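# Load a part from the blue tote into the mould

## Task

Pick one white plastic part out of the blue tote and put it, narrow end first and pressed fully home, into the vacant nest of whichever mould on the rotary table sits closest to the arms. The tote must stay upright and in place with its remaining parts inside. Finish with both grippers released so neither arm is in contact with any movable object.

## Robot and tools

Robot: two arms, left_arm and right_arm, each with a parallel two-finger gripper. A gripper's fingers point along its own +z axis and close along its own y axis. end_effector_position is the point between the finger pads, just under 1 cm behind the tips.

Frame: all printed hand positions, velocities and targets use the scene frame. Its origin is at table-top height, halfway between the nominal arm bases. +z is up, +x points out over the table, and left_arm is on the +y side. Image left and right do not match arm names. Printed positions and orientations can be off by a few cm, more at long reach. Real bases sit off their nominal spots, and only a BASES line gives their calibrated places.

Row format, used by execute_actions and move: 14 numbers, each in [-1, 1]. The first seven are left_arm: dx, dy, dz, rx, ry, rz, opening. The last seven are the same for right_arm. Both arms are always included. dx, dy, dz are an offset along the scene axes, and rx, ry, rz form one rotation vector about the Hand target's position. All six count from that arm's Hand target as it stood when the action or move began. They are not poses, and 1.0 equals 0.6 m or 180 degrees. A translation longer than 1.0 may be scaled down. Sending zeros for the six pose numbers re-requests the current Hand target. Opening is absolute: +1 fully open (about 87 mm between pads), +0.5 about 69 mm, 0 about 43 mm, -0.5 about 18 mm, -1 closed. Every row states the opening, so repeat the current value to leave a gripper alone; 0 is itself an opening command.

execute_actions(actions, cameras): actions is a list of actions. Each action is a list of up to 15 rows, one row per 1/30 s step. A short list keeps its last row until the 15 steps are used. Each row is measured from the pose at the start of that action, not from the previous row. Repeating an offset in a later action moves the hand further. An empty list just returns state and images. cameras picks which images come back: null or ["all"] for all, [] for none. An unknown name makes the call invalid.

move(target, speed, blend, opening_speed, blocking, cameras): drives each gripper in a straight line toward its target. target is one 14-number row or a list of up to 15 such rows. Every row is an offset from the same starting Hand targets, not chained. speed is in m/s, from 0.002 to 0.5, default 0.25; turning is capped at twice that in rad/s. Give one value or one per target. blend (m) rounds corners in a list. opening_speed is at least 0.2 per second on the -1 to +1 scale. Paths last at least 0.5 s and are cut off at 10 s. Paths do not avoid obstacles or the other arm, and grippers lag and can overshoot, especially fast or at full stretch. Keep paths clear of an arm's own base, since the shoulder posture may flip. New openings on later targets are applied only after every arm has stopped there. blocking=false returns after about 0.5 s while the move continues. The result adds a move: line. done means within 10 mm and 2 degrees. off_target, moving, held and fault are other endings. limits=paced means the pose was clipped, and limits=held means steps were withheld. Neither done nor off_target tells you about contact.

wait(seconds 0 to 10) lets time pass while commands are held. stop() brakes a running move. zoom_image(camera, region=[x0,y0,x1,y1] in pixels, at most 504x504) enlarges part of a camera's latest image. finished_scene(scene) ends the scene for good. Call it only once the part is seated and both grippers are open and clear.

Cameras: cam_head_left, cam_head_right, cam_high, cam_low, cam_left_wrist, cam_right_wrist, each 896x504. Calibration is approximate, with fixed cameras moved by up to about 2.3 degrees and 9 mm. Wrist views can lag while the arm moves.

Control behaviour: each step, the commanded pose is clipped to within 100 mm and 20 degrees of the measured pose. "Hand target" in a result is the clipped last command, and the next offsets start from it. Grippers often stop short, sag or tilt from friction and weight, worst at long reach. Small moves may not happen or may go sideways. After each move, check position and orientation and correct with an explicit offset. To end a push, command the target back past the gripper.

Gripping: grip_measured uses the opening scale. Joint positions show the gripper as 0 (closed) to 1 (open). To grasp, command about 0.04 below the grip_measured reading at first contact; less than that grips more gently. Closing fast can squeeze too hard.

Joint torques follow the joint order and include gravity. The first three joints wrap at ±28 N m. Joint ranges (rad): waist -2.618 to 3.054, shoulder 0 to 3.142, elbow 0 to 3.142, wrist pitch ±1.571, wrist yaw ±1.571, wrist roll ±2.094.

Motor heat builds from holding loads, staying stretched out or pushing at something out of reach. A MOTOR HOT line appears at 75 °C. At 90 °C the arm folds and is unusable for the rest of the scene, and this can happen with no warning.

Avoid: dropping the part or releasing it while it moves, tipping or shifting the tote, anything falling off the table, fast collisions, hard presses, and contact between the two arms, which can fail the scene. Small disturbances may tug a held part or push loose objects. Time spent thinking also advances the simulation.

Each tool is called after "Emit:" by a JSON object that holds its "op" and its "data".

## Session

Emit:
{"op": "execute_actions", "data": {"actions": []}}

Scene clock: 0.00 s.
left_arm: end_effector_position=(+0.1813, +0.0587, +0.1706) grip_measured=+1.000 end_effector_quat_wxyz=(+0.381, +0.107, +0.910, +0.125) | right_arm: end_effector_position=(+0.4298, -0.5410, +0.2845) grip_measured=+0.985 end_effector_quat_wxyz=(+0.454, -0.058, +0.884, +0.100)
Joint positions: left_arm=[-1.371 1.684 1.377 -1.277 -0.824 -1.154 1] | right_arm=[-0.527 1.9 1.947 -0.845 -0.654 -0.408 0.993]
Joint velocities: within noise
Joint torques (N m): no reading
Motor temperatures (°C): left_arm=[30 35 38 29 27 29 29] | right_arm=[31 41 36 30 27 28 31]
Heat: left arm: 38 °C; right arm: 41 °C.
Hand target: left_arm +0.1818, +0.0576, +0.1733; +0.383, +0.105, +0.910, +0.121 | right_arm +0.4302, -0.5411, +0.2951; +0.464, -0.063, +0.878, +0.093
Tool commands: left_gripper/opening=+1.0 right_gripper/opening=+1.0

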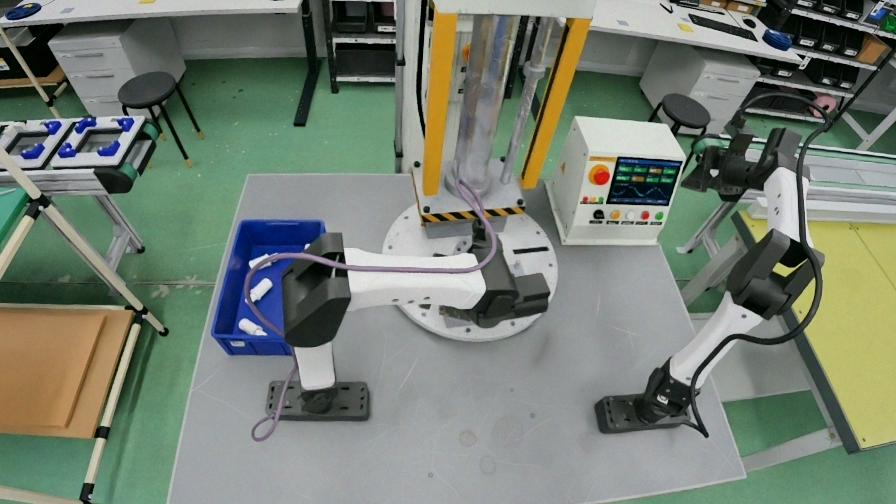

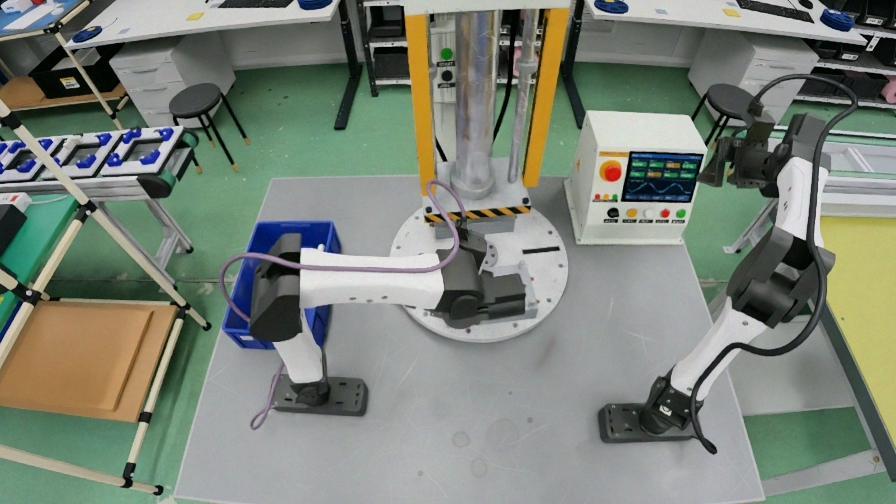

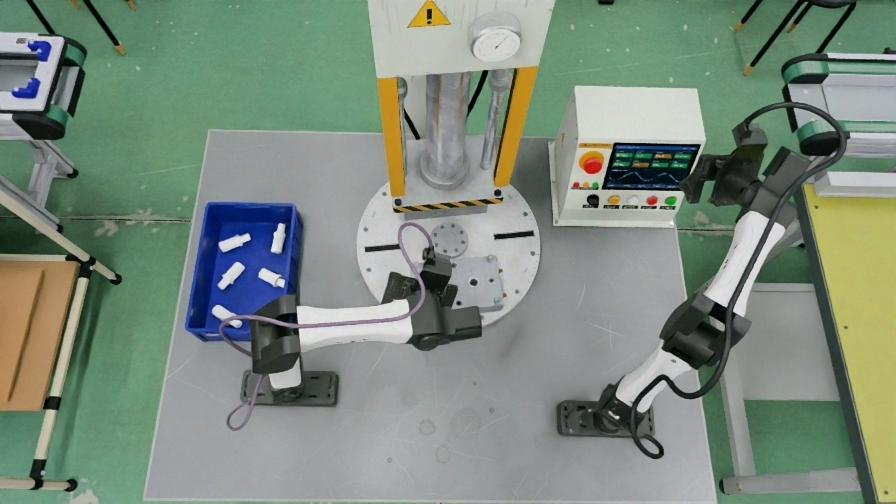

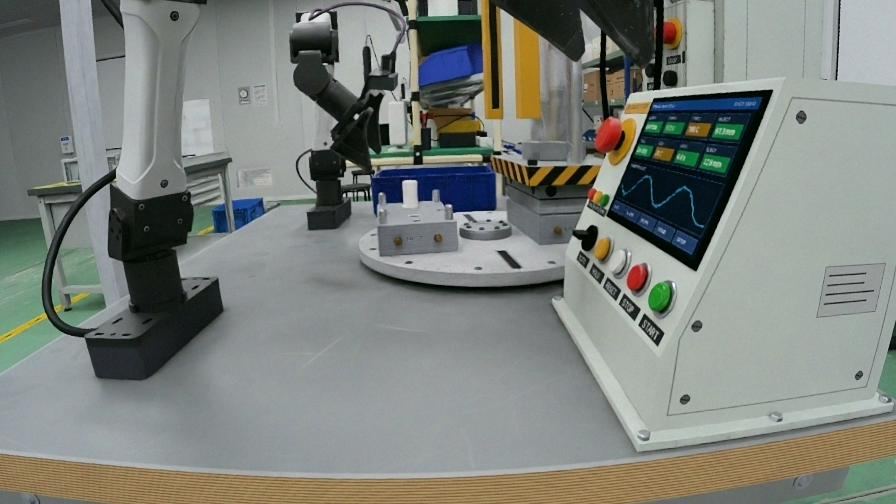

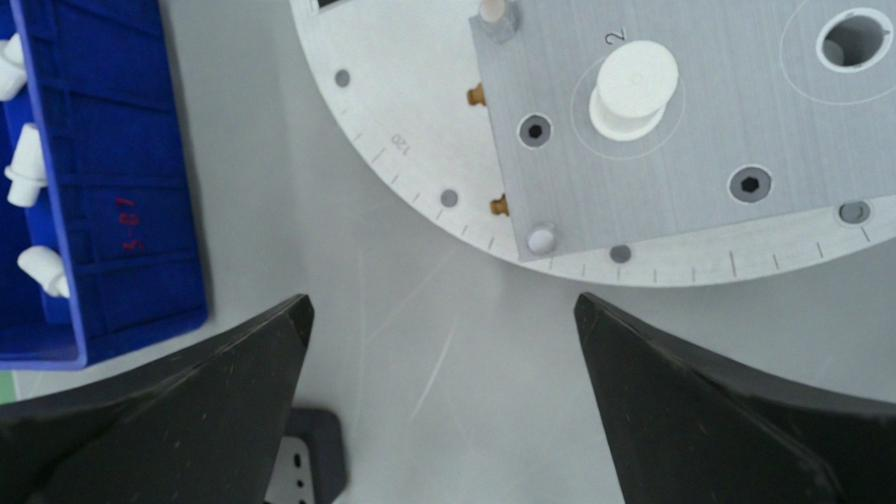

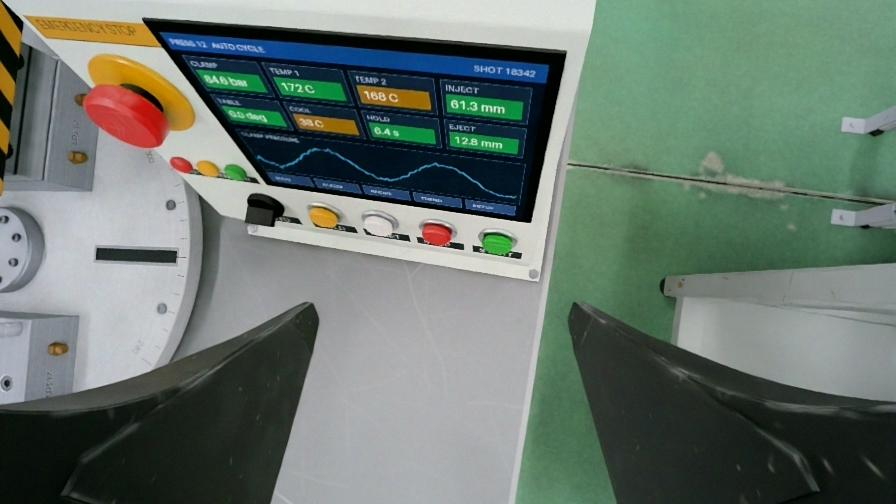

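Emit:
{"op": "zoom_image", "data": {"camera": "cam_high", "region": [180, 190, 320, 350]}}

Emit:
{"op": "zoom_image", "data": {"camera": "cam_left_wrist", "region": [440, 0, 896, 300]}}

Emit:
{"op": "zoom_image", "data": {"camera": "cam_low", "region": [350, 150, 530, 280]}}

Emit:
{"op": "zoom_image", "data": {"camera": "cam_high", "region": [400, 210, 550, 330]}}

Scaled by 3.150 from the camera's 896x504 image, which has a finer 1280x720 frame.

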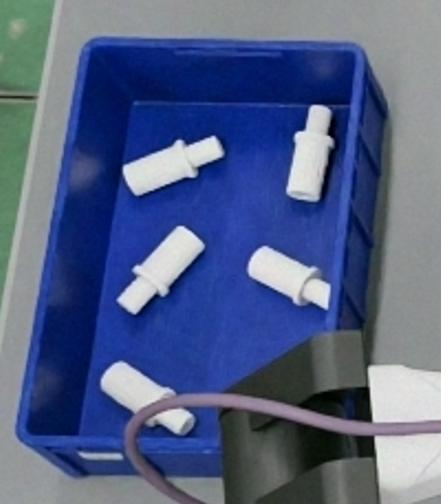

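Scaled by 1.105 from the camera's 896x504 image, which has a finer 1280x720 frame.

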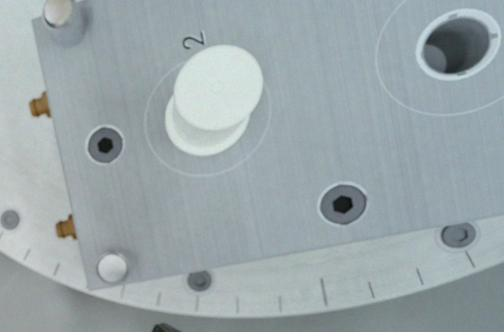

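Scaled by 2.800 from the camera's 896x504 image, which has a finer 1280x720 frame.

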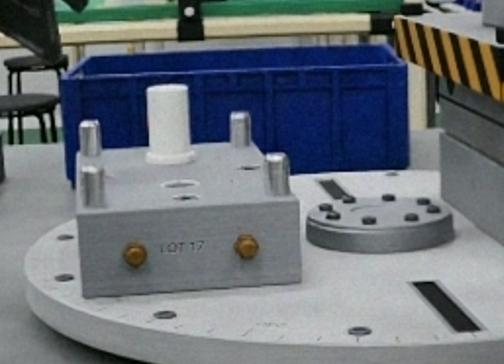

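Scaled by 3.360 from the camera's 896x504 image, which has a finer 1280x720 frame.

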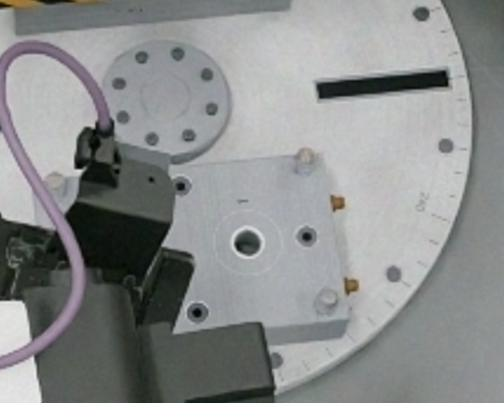

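Emit:
{"op": "move", "data": {"target": [[0,0,0.15,0,0.08,-0.05,1,0,0,0,0,0,0,1],[0.1,0.65,0.18,0.019,0.2655,-0.157,1,0,0,0,0,0,0,1]], "blend": 0.05}}

Scene clock: 63.07 s.
left_arm: end_effector_position=(+0.2403, +0.4453, +0.2767) grip_measured=+1.000 end_effector_quat_wxyz=(+0.072, +0.363, +0.925, +0.089) | right_arm: end_effector_position=(+0.4298, -0.5410, +0.2845) grip_measured=+0.985 end_effector_quat_wxyz=(+0.454, -0.058, +0.884, +0.100)
Joint positions: left_arm=[0.383 1.427 1.661 -1.577 -0.033 1.123 1] | right_arm=[-0.527 1.9 1.947 -0.845 -0.654 -0.408 0.993]
Joint velocities: within noise
Joint torques (N m): left_arm=[0.9 -3.48 8.81 0.61 0.11 0.09] | right_arm=[-0.32 -9.02 7.31 1.73 -0.24 0]
Motor temperatures (°C): left_arm=[30 39 41 29 28 29 28] | right_arm=[31 51 42 33 27 28 31]
Heat: left arm: 41 °C; right arm: 51 °C.
Hand target: left_arm +0.2418, +0.4475, +0.2812; -0.001, +0.368, +0.930, +0.000 | right_arm +0.4302, -0.5411, +0.2951; +0.464, -0.063, +0.878, +0.093
Off the commanded pose: left_arm 0.005 m, 13 deg | right_arm 0.011 m, 2 deg.
joint sent to its limit (left arm) — joint 4 (wrist pitch), lower limit. The joint targets are off in orientation, not in position.
move: off_target (left_arm, right_arm)
camera_calibration:
cam_left_wrist: T_world_to_cam=[[-0.655569, -0.725447, -0.209656, 0.535301], [-0.614166, 0.350689, 0.706977, -0.182465], [-0.439351, 0.592236, -0.675446, 0.163551], [0, 0, 0, 1]] pos_world=[0.310719, 0.355461, 0.351697]

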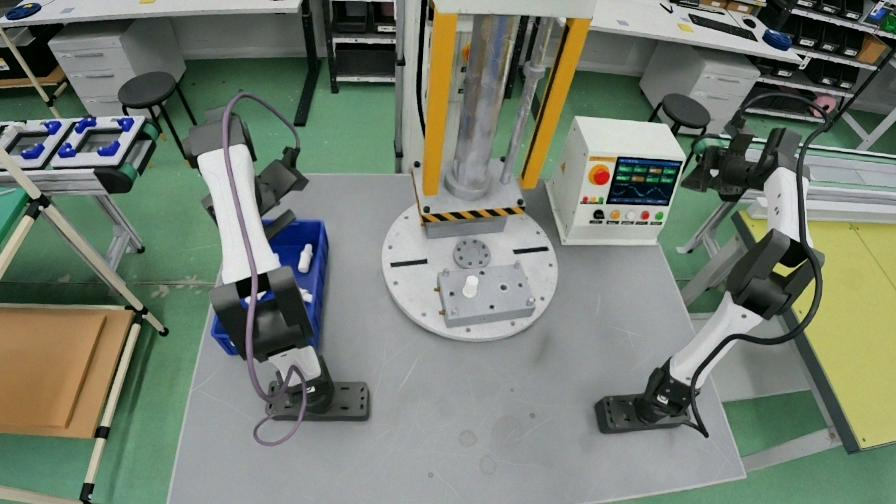

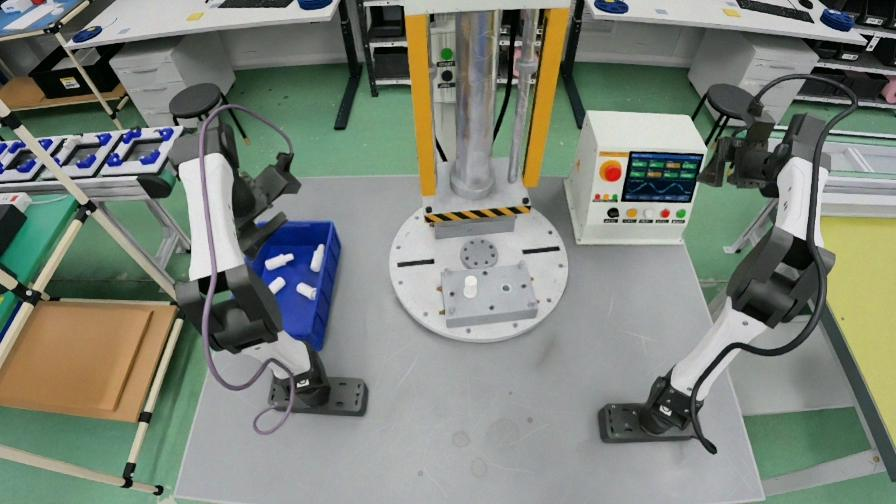

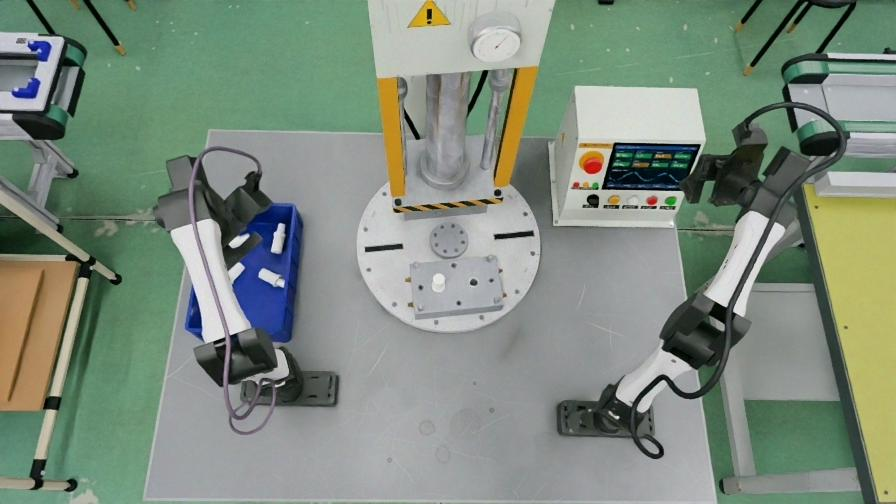

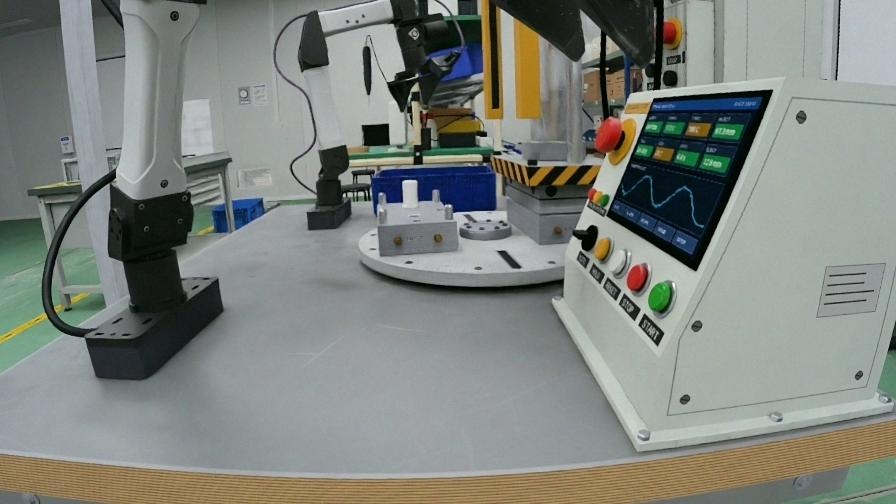

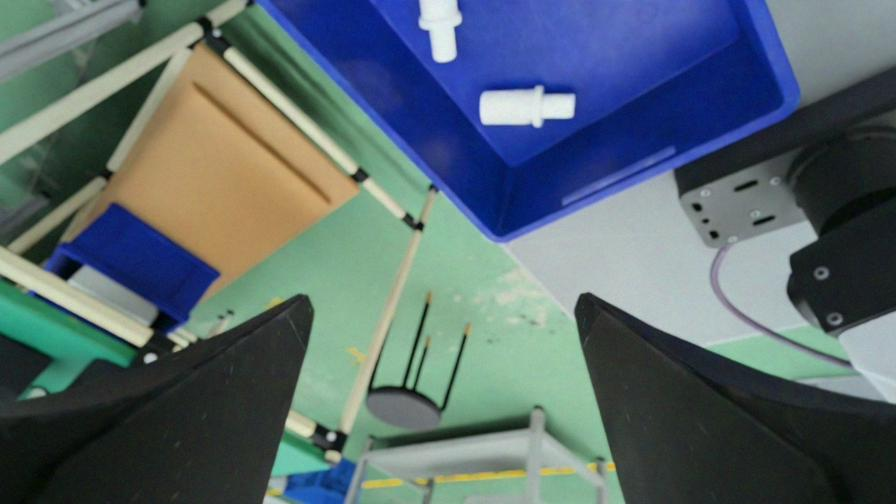

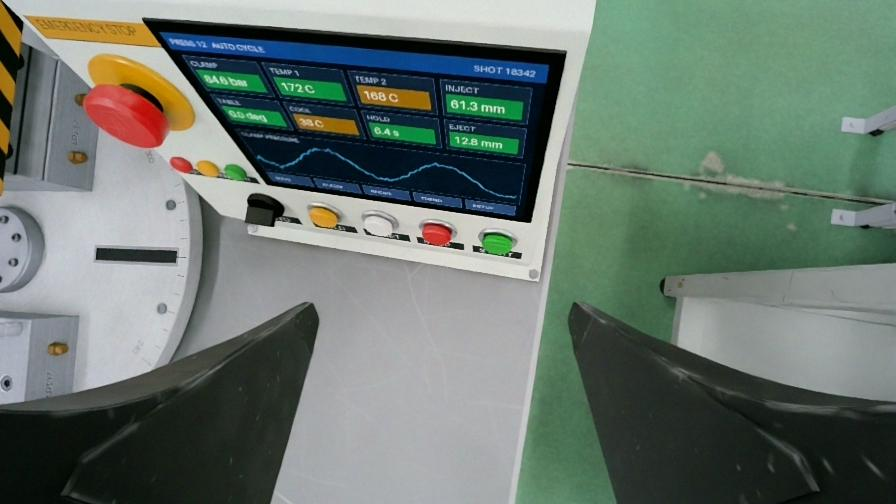

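Emit:
{"op": "move", "data": {"target": [0.06,0.071,-0.135,0,0,0.033,0.3,0,0,0,0,0,0,1], "cameras": ["cam_left_wrist","cam_high","cam_low"]}}

Scene clock: 89.23 s.
left_arm: end_effector_position=(+0.2711, +0.4878, +0.1985) grip_measured=+0.300 end_effector_quat_wxyz=(-0.013, +0.320, +0.947, -0.002) | right_arm: end_effector_position=(+0.4298, -0.5410, +0.2845) grip_measured=+0.985 end_effector_quat_wxyz=(+0.454, -0.058, +0.884, +0.100)
Joint positions: left_arm=[0.49 1.759 1.685 -1.517 -0.016 1.129 0.65] | right_arm=[-0.527 1.9 1.947 -0.845 -0.654 -0.408 0.993]
Joint velocities: within noise
Joint torques (N m): left_arm=[1.11 -6.24 8.99 0.32 0.34 0.06] | right_arm=[-0.39 -8.95 7.24 1.73 -0.23 -0.02]
Motor temperatures (°C): left_arm=[30 38 43 29 27 29 28] | right_arm=[31 52 43 33 27 28 31]
Heat: left arm: 43 °C; right arm: 52 °C.
Hand target: left_arm +0.2778, +0.4901, +0.2001; -0.001, +0.319, +0.948, +0.000 | right_arm +0.4302, -0.5411, +0.2951; +0.464, -0.063, +0.878, +0.093
Off the commanded pose: left_arm 0.007 m, 1 deg | right_arm 0.011 m, 2 deg.
move: off_target (right_arm)
camera_calibration:
cam_left_wrist: T_world_to_cam=[[-0.60055, -0.799335, 0.020087, 0.545398], [-0.484953, 0.384095, 0.785679, -0.190122], [-0.635736, 0.462099, -0.618308, 0.20451], [0, 0, 0, 1]] pos_world=[0.365353, 0.414477, 0.26487]
Images, in order (width x height): cam_high 896x504, cam_low 896x504, cam_left_wrist 896x504.

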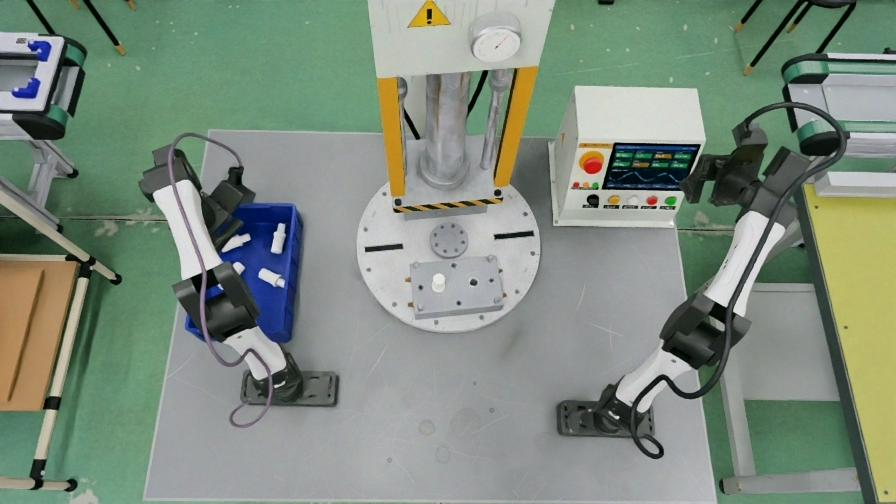

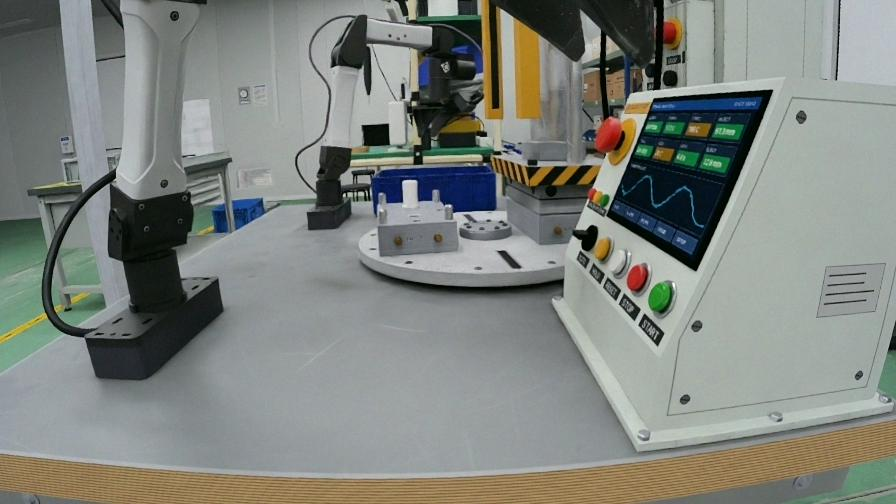

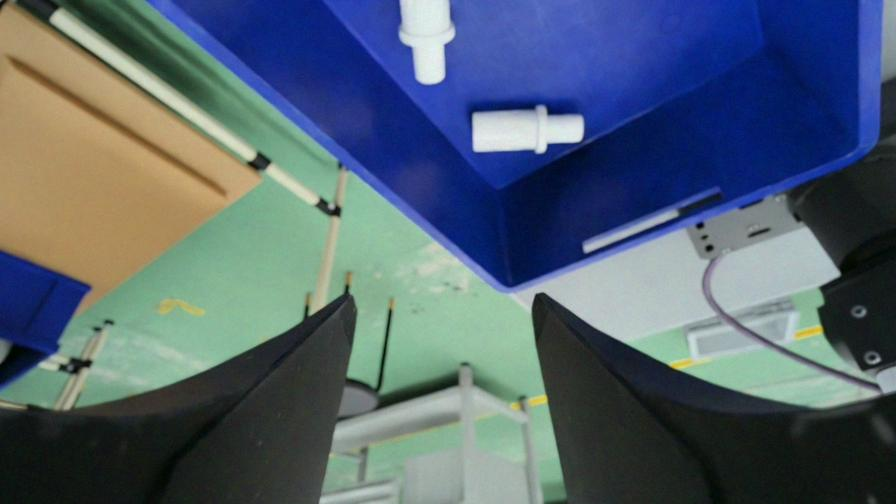

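Emit:
{"op": "move", "data": {"target": [0.030,-0.017,-0.167,0,0,0.017,0.15,0,0,0,0,0,0,1], "cameras": ["cam_left_wrist","cam_high","cam_head_right"], "speed": 0.15}}

Scene clock: 103.73 s.
left_arm: end_effector_position=(+0.2942, +0.4841, +0.1079) grip_measured=+0.150 end_effector_quat_wxyz=(+0.000, +0.295, +0.955, +0.009) | right_arm: end_effector_position=(+0.4298, -0.5410, +0.2845) grip_measured=+0.985 end_effector_quat_wxyz=(+0.454, -0.058, +0.884, +0.100)
Joint positions: left_arm=[0.453 1.811 1.389 -1.137 -0.013 1.04 0.575] | right_arm=[-0.527 1.9 1.947 -0.845 -0.654 -0.408 0.993]
Joint velocities: within noise
Joint torques (N m): left_arm=[0.18 -6.23 6.06 0.44 0.31 -0.09] | right_arm=[-0.4 -8.91 7.43 1.7 -0.23 -0.02]
Motor temperatures (°C): left_arm=[30 39 44 29 27 29 28] | right_arm=[31 53 44 33 27 28 31]
Heat: left arm: 44 °C; right arm: 53 °C.
Hand target: left_arm +0.2959, +0.4799, +0.1000; +0.000, +0.294, +0.956, +0.000 | right_arm +0.4302, -0.5411, +0.2951; +0.464, -0.063, +0.878, +0.093
Off the commanded pose: left_arm 0.009 m, 1 deg | right_arm 0.011 m, 2 deg.
move: off_target (right_arm)
camera_calibration:
cam_left_wrist: T_world_to_cam=[[-0.558763, -0.829273, -0.00952189, 0.563511], [-0.528948, 0.347514, 0.774241, -0.0744237], [-0.638748, 0.437653, -0.63282, 0.179169], [0, 0, 0, 1]] pos_world=[0.389947, 0.414754, 0.176369]
Images, in order (width x height): cam_head_right 896x504, cam_high 896x504, cam_left_wrist 896x504.

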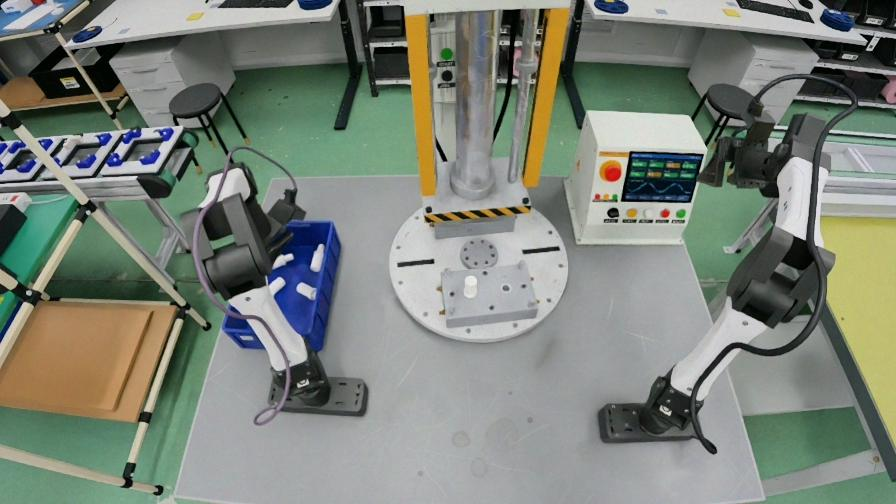

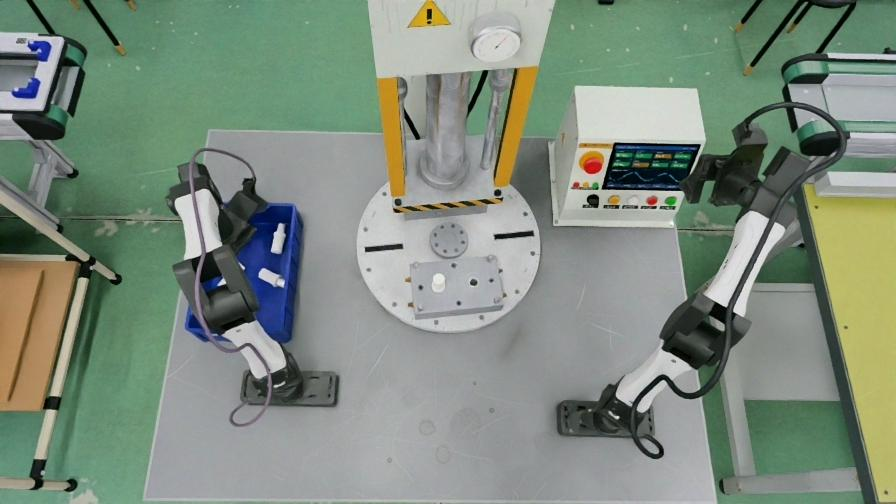

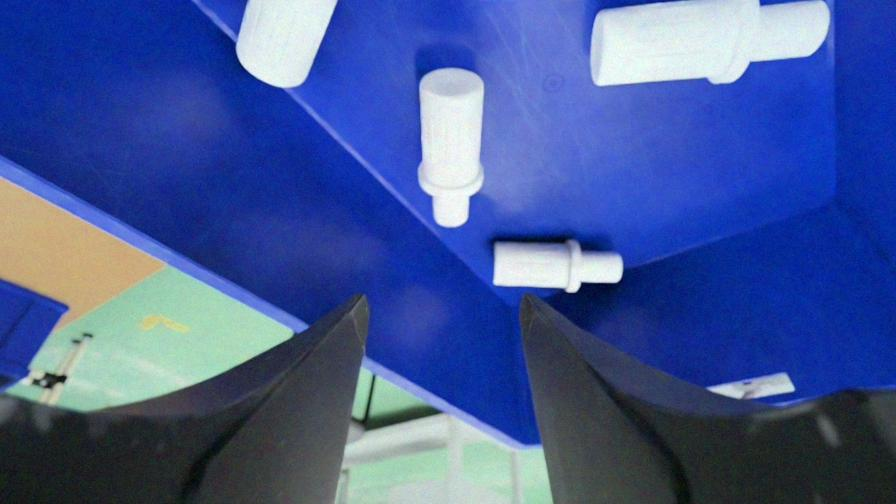

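Emit:
{"op": "move", "data": {"target": [0.006,-0.010,-0.120,0,0,0,0.15,0,0,0,0,0,0,1], "cameras": ["cam_left_wrist","cam_high","cam_head_right"], "speed": 0.1}}

Scene clock: 117.83 s.
left_arm: end_effector_position=(+0.2995, +0.4792, +0.0366) grip_measured=+0.150 end_effector_quat_wxyz=(+0.001, +0.295, +0.955, +0.010) | right_arm: end_effector_position=(+0.4298, -0.5410, +0.2845) grip_measured=+0.985 end_effector_quat_wxyz=(+0.454, -0.058, +0.884, +0.100)
Joint positions: left_arm=[0.433 1.902 1.211 -0.865 -0.013 1.019 0.575] | right_arm=[-0.527 1.9 1.947 -0.845 -0.654 -0.408 0.993]
Joint velocities: within noise
Joint torques (N m): left_arm=[0.1 -6.31 5.6 0.43 0.31 -0.08] | right_arm=[-0.38 -8.99 7.34 1.74 -0.23 -0.02]
Motor temperatures (°C): left_arm=[30 39 42 29 27 29 28] | right_arm=[31 53 44 34 27 28 31]
Heat: left arm: 42 °C; right arm: 53 °C.
Hand target: left_arm +0.2994, +0.4738, +0.0280; -0.001, +0.294, +0.956, +0.000 | right_arm +0.4302, -0.5411, +0.2951; +0.464, -0.063, +0.878, +0.093
Off the commanded pose: left_arm 0.010 m, 1 deg | right_arm 0.011 m, 2 deg.
move: off_target (right_arm)
camera_calibration:
cam_left_wrist: T_world_to_cam=[[-0.558103, -0.829687, -0.0118887, 0.56184], [-0.53137, 0.346357, 0.7731, -0.0133509], [-0.637313, 0.437786, -0.634173, 0.139123], [0, 0, 0, 1]] pos_world=[0.395135, 0.409869, 0.105229]
Images, in order (width x height): cam_head_right 896x504, cam_high 896x504, cam_left_wrist 896x504.

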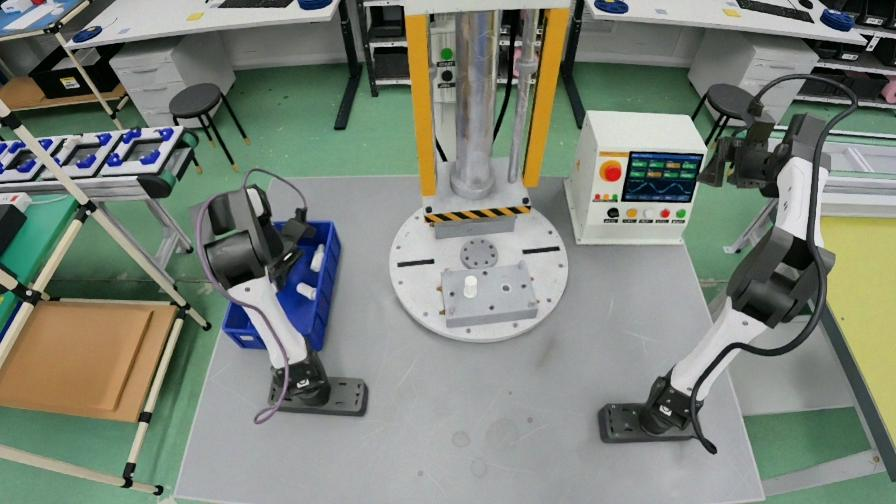

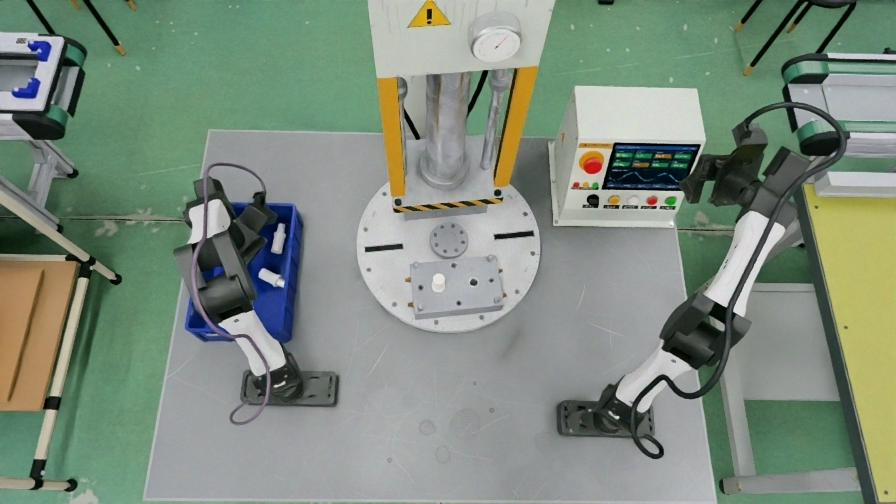

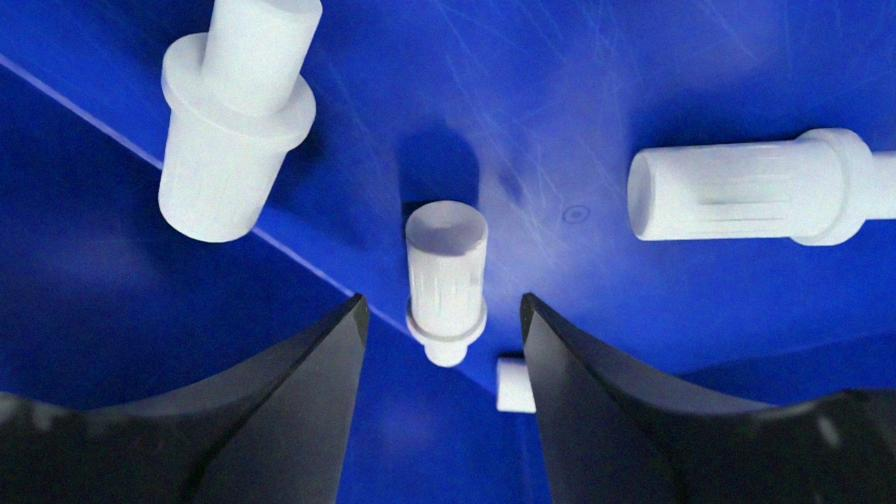

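Emit:
{"op": "move", "data": {"target": [-0.002,0.0,-0.026,0,0,0,0.15,0,0,0,0,0,0,1], "cameras": ["cam_left_wrist"], "speed": 0.06}}

Emit:
{"op": "move", "data": {"target": [0,0,0,0,0,0,-0.55,0,0,0,0,0,0,1], "cameras": ["cam_left_wrist"], "opening_speed": 0.6}}

Scene clock: 127.40 s.
left_arm: end_effector_position=(+0.2996, +0.4792, +0.0218) grip_measured=+0.150 end_effector_quat_wxyz=(+0.003, +0.295, +0.956, +0.011) | right_arm: end_effector_position=(+0.4298, -0.5410, +0.2845) grip_measured=+0.985 end_effector_quat_wxyz=(+0.454, -0.058, +0.884, +0.100)
Joint positions: left_arm=[0.433 1.925 1.178 -0.805 -0.013 1.019 0.575] | right_arm=[-0.527 1.9 1.947 -0.845 -0.654 -0.408 0.993]
Joint velocities: within noise
Joint torques (N m): left_arm=[0.21 -6.2 5.29 0.44 0.3 -0.07] | right_arm=[-0.38 -8.99 7.25 1.76 -0.28 -0.02]
Motor temperatures (°C): left_arm=[30 39 42 29 27 29 28] | right_arm=[31 54 44 34 27 28 31]
Heat: left arm: 42 °C; right arm: 54 °C.
Hand target: left_arm +0.2982, +0.4738, +0.0123; -0.001, +0.294, +0.956, +0.000 | right_arm +0.4302, -0.5411, +0.2951; +0.464, -0.063, +0.878, +0.093
Off the commanded pose: left_arm 0.011 m, 1 deg | right_arm 0.011 m, 2 deg.
move: off_target (left_arm, right_arm)
camera_calibration:
cam_left_wrist: T_world_to_cam=[[-0.557744, -0.829881, -0.014801, 0.561766], [-0.533928, 0.345074, 0.771909, -0.000502321], [-0.635485, 0.438431, -0.63556, 0.128966], [0, 0, 0, 1]] pos_world=[0.395009, 0.409829, 0.0906679]
Images, in order (width x height): cam_left_wrist 896x504.

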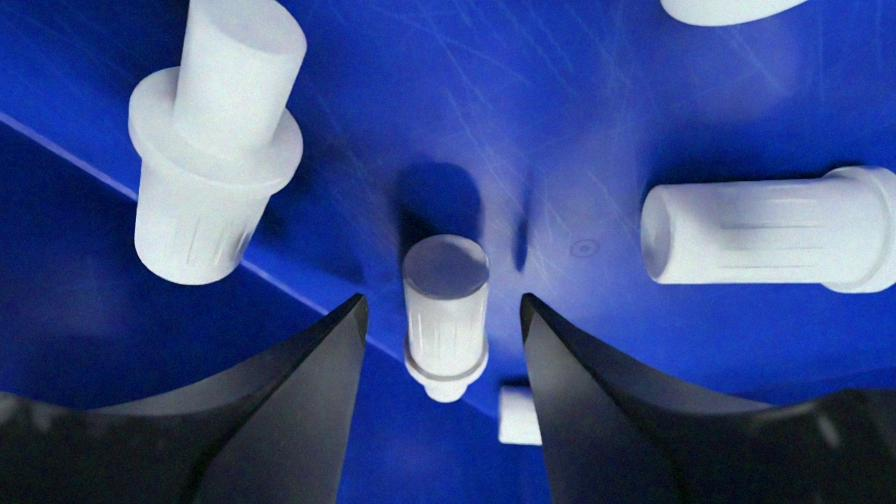

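Scene clock: 128.77 s.
left_arm: end_effector_position=(+0.2997, +0.4793, +0.0218) grip_measured=-0.346 end_effector_quat_wxyz=(+0.003, +0.295, +0.956, +0.011) | right_arm: end_effector_position=(+0.4298, -0.5410, +0.2845) grip_measured=+0.985 end_effector_quat_wxyz=(+0.454, -0.058, +0.884, +0.100)
Joint positions: left_arm=[0.433 1.925 1.178 -0.804 -0.013 1.019 0.327] | right_arm=[-0.527 1.9 1.947 -0.845 -0.654 -0.408 0.993]
Joint velocities: within noise
Joint torques (N m): left_arm=[0.21 -6.2 5.3 0.44 0.3 -0.07] | right_arm=[-0.29 -9.01 7.38 1.74 -0.24 -0.02]
Motor temperatures (°C): left_arm=[30 39 42 29 27 29 28] | right_arm=[31 54 44 34 27 28 31]
Heat: left arm: 42 °C; right arm: 54 °C.
Hand target: left_arm +0.2982, +0.4738, +0.0123; -0.001, +0.294, +0.956, +0.000 | right_arm +0.4302, -0.5411, +0.2951; +0.464, -0.063, +0.878, +0.093
Off the commanded pose: left_arm 0.011 m, 1 deg | right_arm 0.011 m, 2 deg.
move: off_target (left_arm, right_arm)
camera_calibration:
cam_left_wrist: T_world_to_cam=[[-0.557734, -0.829876, -0.0154479, 0.561935], [-0.534466, 0.344834, 0.771645, -0.00014418], [-0.635042, 0.438629, -0.635866, 0.128813], [0, 0, 0, 1]] pos_world=[0.395135, 0.409885, 0.0906996]
Images, in order (width x height): cam_left_wrist 896x504.

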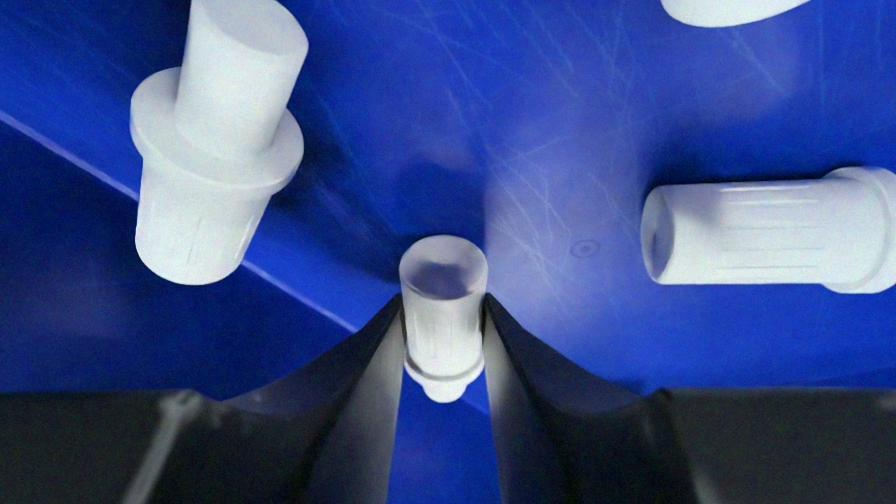

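Emit:
{"op": "move", "data": {"target": [[0,0.0,0.02,0,0,0,-0.5,0,0,0,0,0,0,1],[-0.03,-0.02,0.42,0,0,0,-0.5,0,0,0,0,0,0,1]], "cameras": ["cam_left_wrist","cam_high"], "speed": 0.2, "blend": 0.005}}

Scene clock: 139.33 s.
left_arm: end_effector_position=(+0.2818, +0.4630, +0.2574) grip_measured=-0.346 end_effector_quat_wxyz=(+0.055, +0.298, +0.952, +0.055) | right_arm: end_effector_position=(+0.4298, -0.5410, +0.2845) grip_measured=+0.985 end_effector_quat_wxyz=(+0.454, -0.058, +0.884, +0.100)
Joint positions: left_arm=[0.408 1.655 1.812 -1.572 -0.014 1.003 0.327] | right_arm=[-0.527 1.9 1.947 -0.845 -0.654 -0.408 0.993]
Joint velocities: within noise
Joint torques (N m): left_arm=[0.17 -6.71 8.18 0.47 0.07 -0.11] | right_arm=[-0.32 -9.03 7.3 1.75 -0.2 0]
Motor temperatures (°C): left_arm=[30 39 42 29 27 29 29] | right_arm=[31 54 44 34 27 28 31]
Heat: left arm: 42 °C; right arm: 54 °C.
Hand target: left_arm +0.2801, +0.4619, +0.2644; -0.001, +0.294, +0.956, +0.000 | right_arm +0.4302, -0.5411, +0.2951; +0.464, -0.063, +0.878, +0.093
Off the commanded pose: left_arm 0.007 m, 9 deg | right_arm 0.011 m, 2 deg.
joint sent to its limit (left arm) — joint 4 (wrist pitch), lower limit. The joint targets are off in orientation, not in position.
move: off_target (left_arm, right_arm); blend cut to 0 m at target 1
camera_calibration:
cam_left_wrist: T_world_to_cam=[[-0.555764, -0.821098, -0.130098, 0.566953], [-0.625683, 0.310082, 0.715801, -0.129787], [-0.547401, 0.479216, -0.686079, 0.243806], [0, 0, 0, 1]] pos_world=[0.367346, 0.388933, 0.333931]
Images, in order (width x height): cam_high 896x504, cam_left_wrist 896x504.

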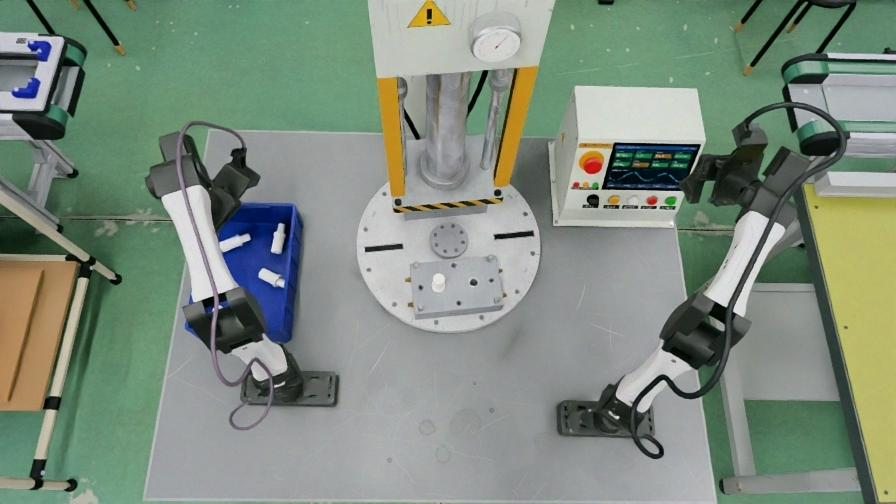

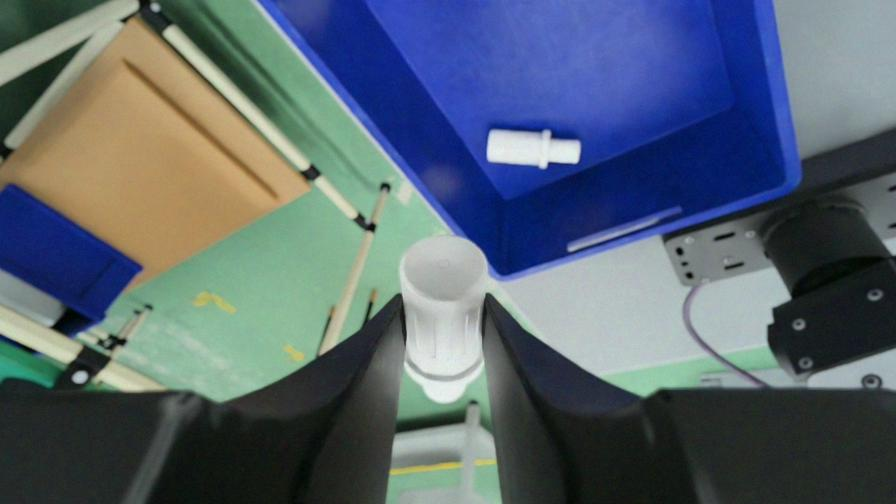

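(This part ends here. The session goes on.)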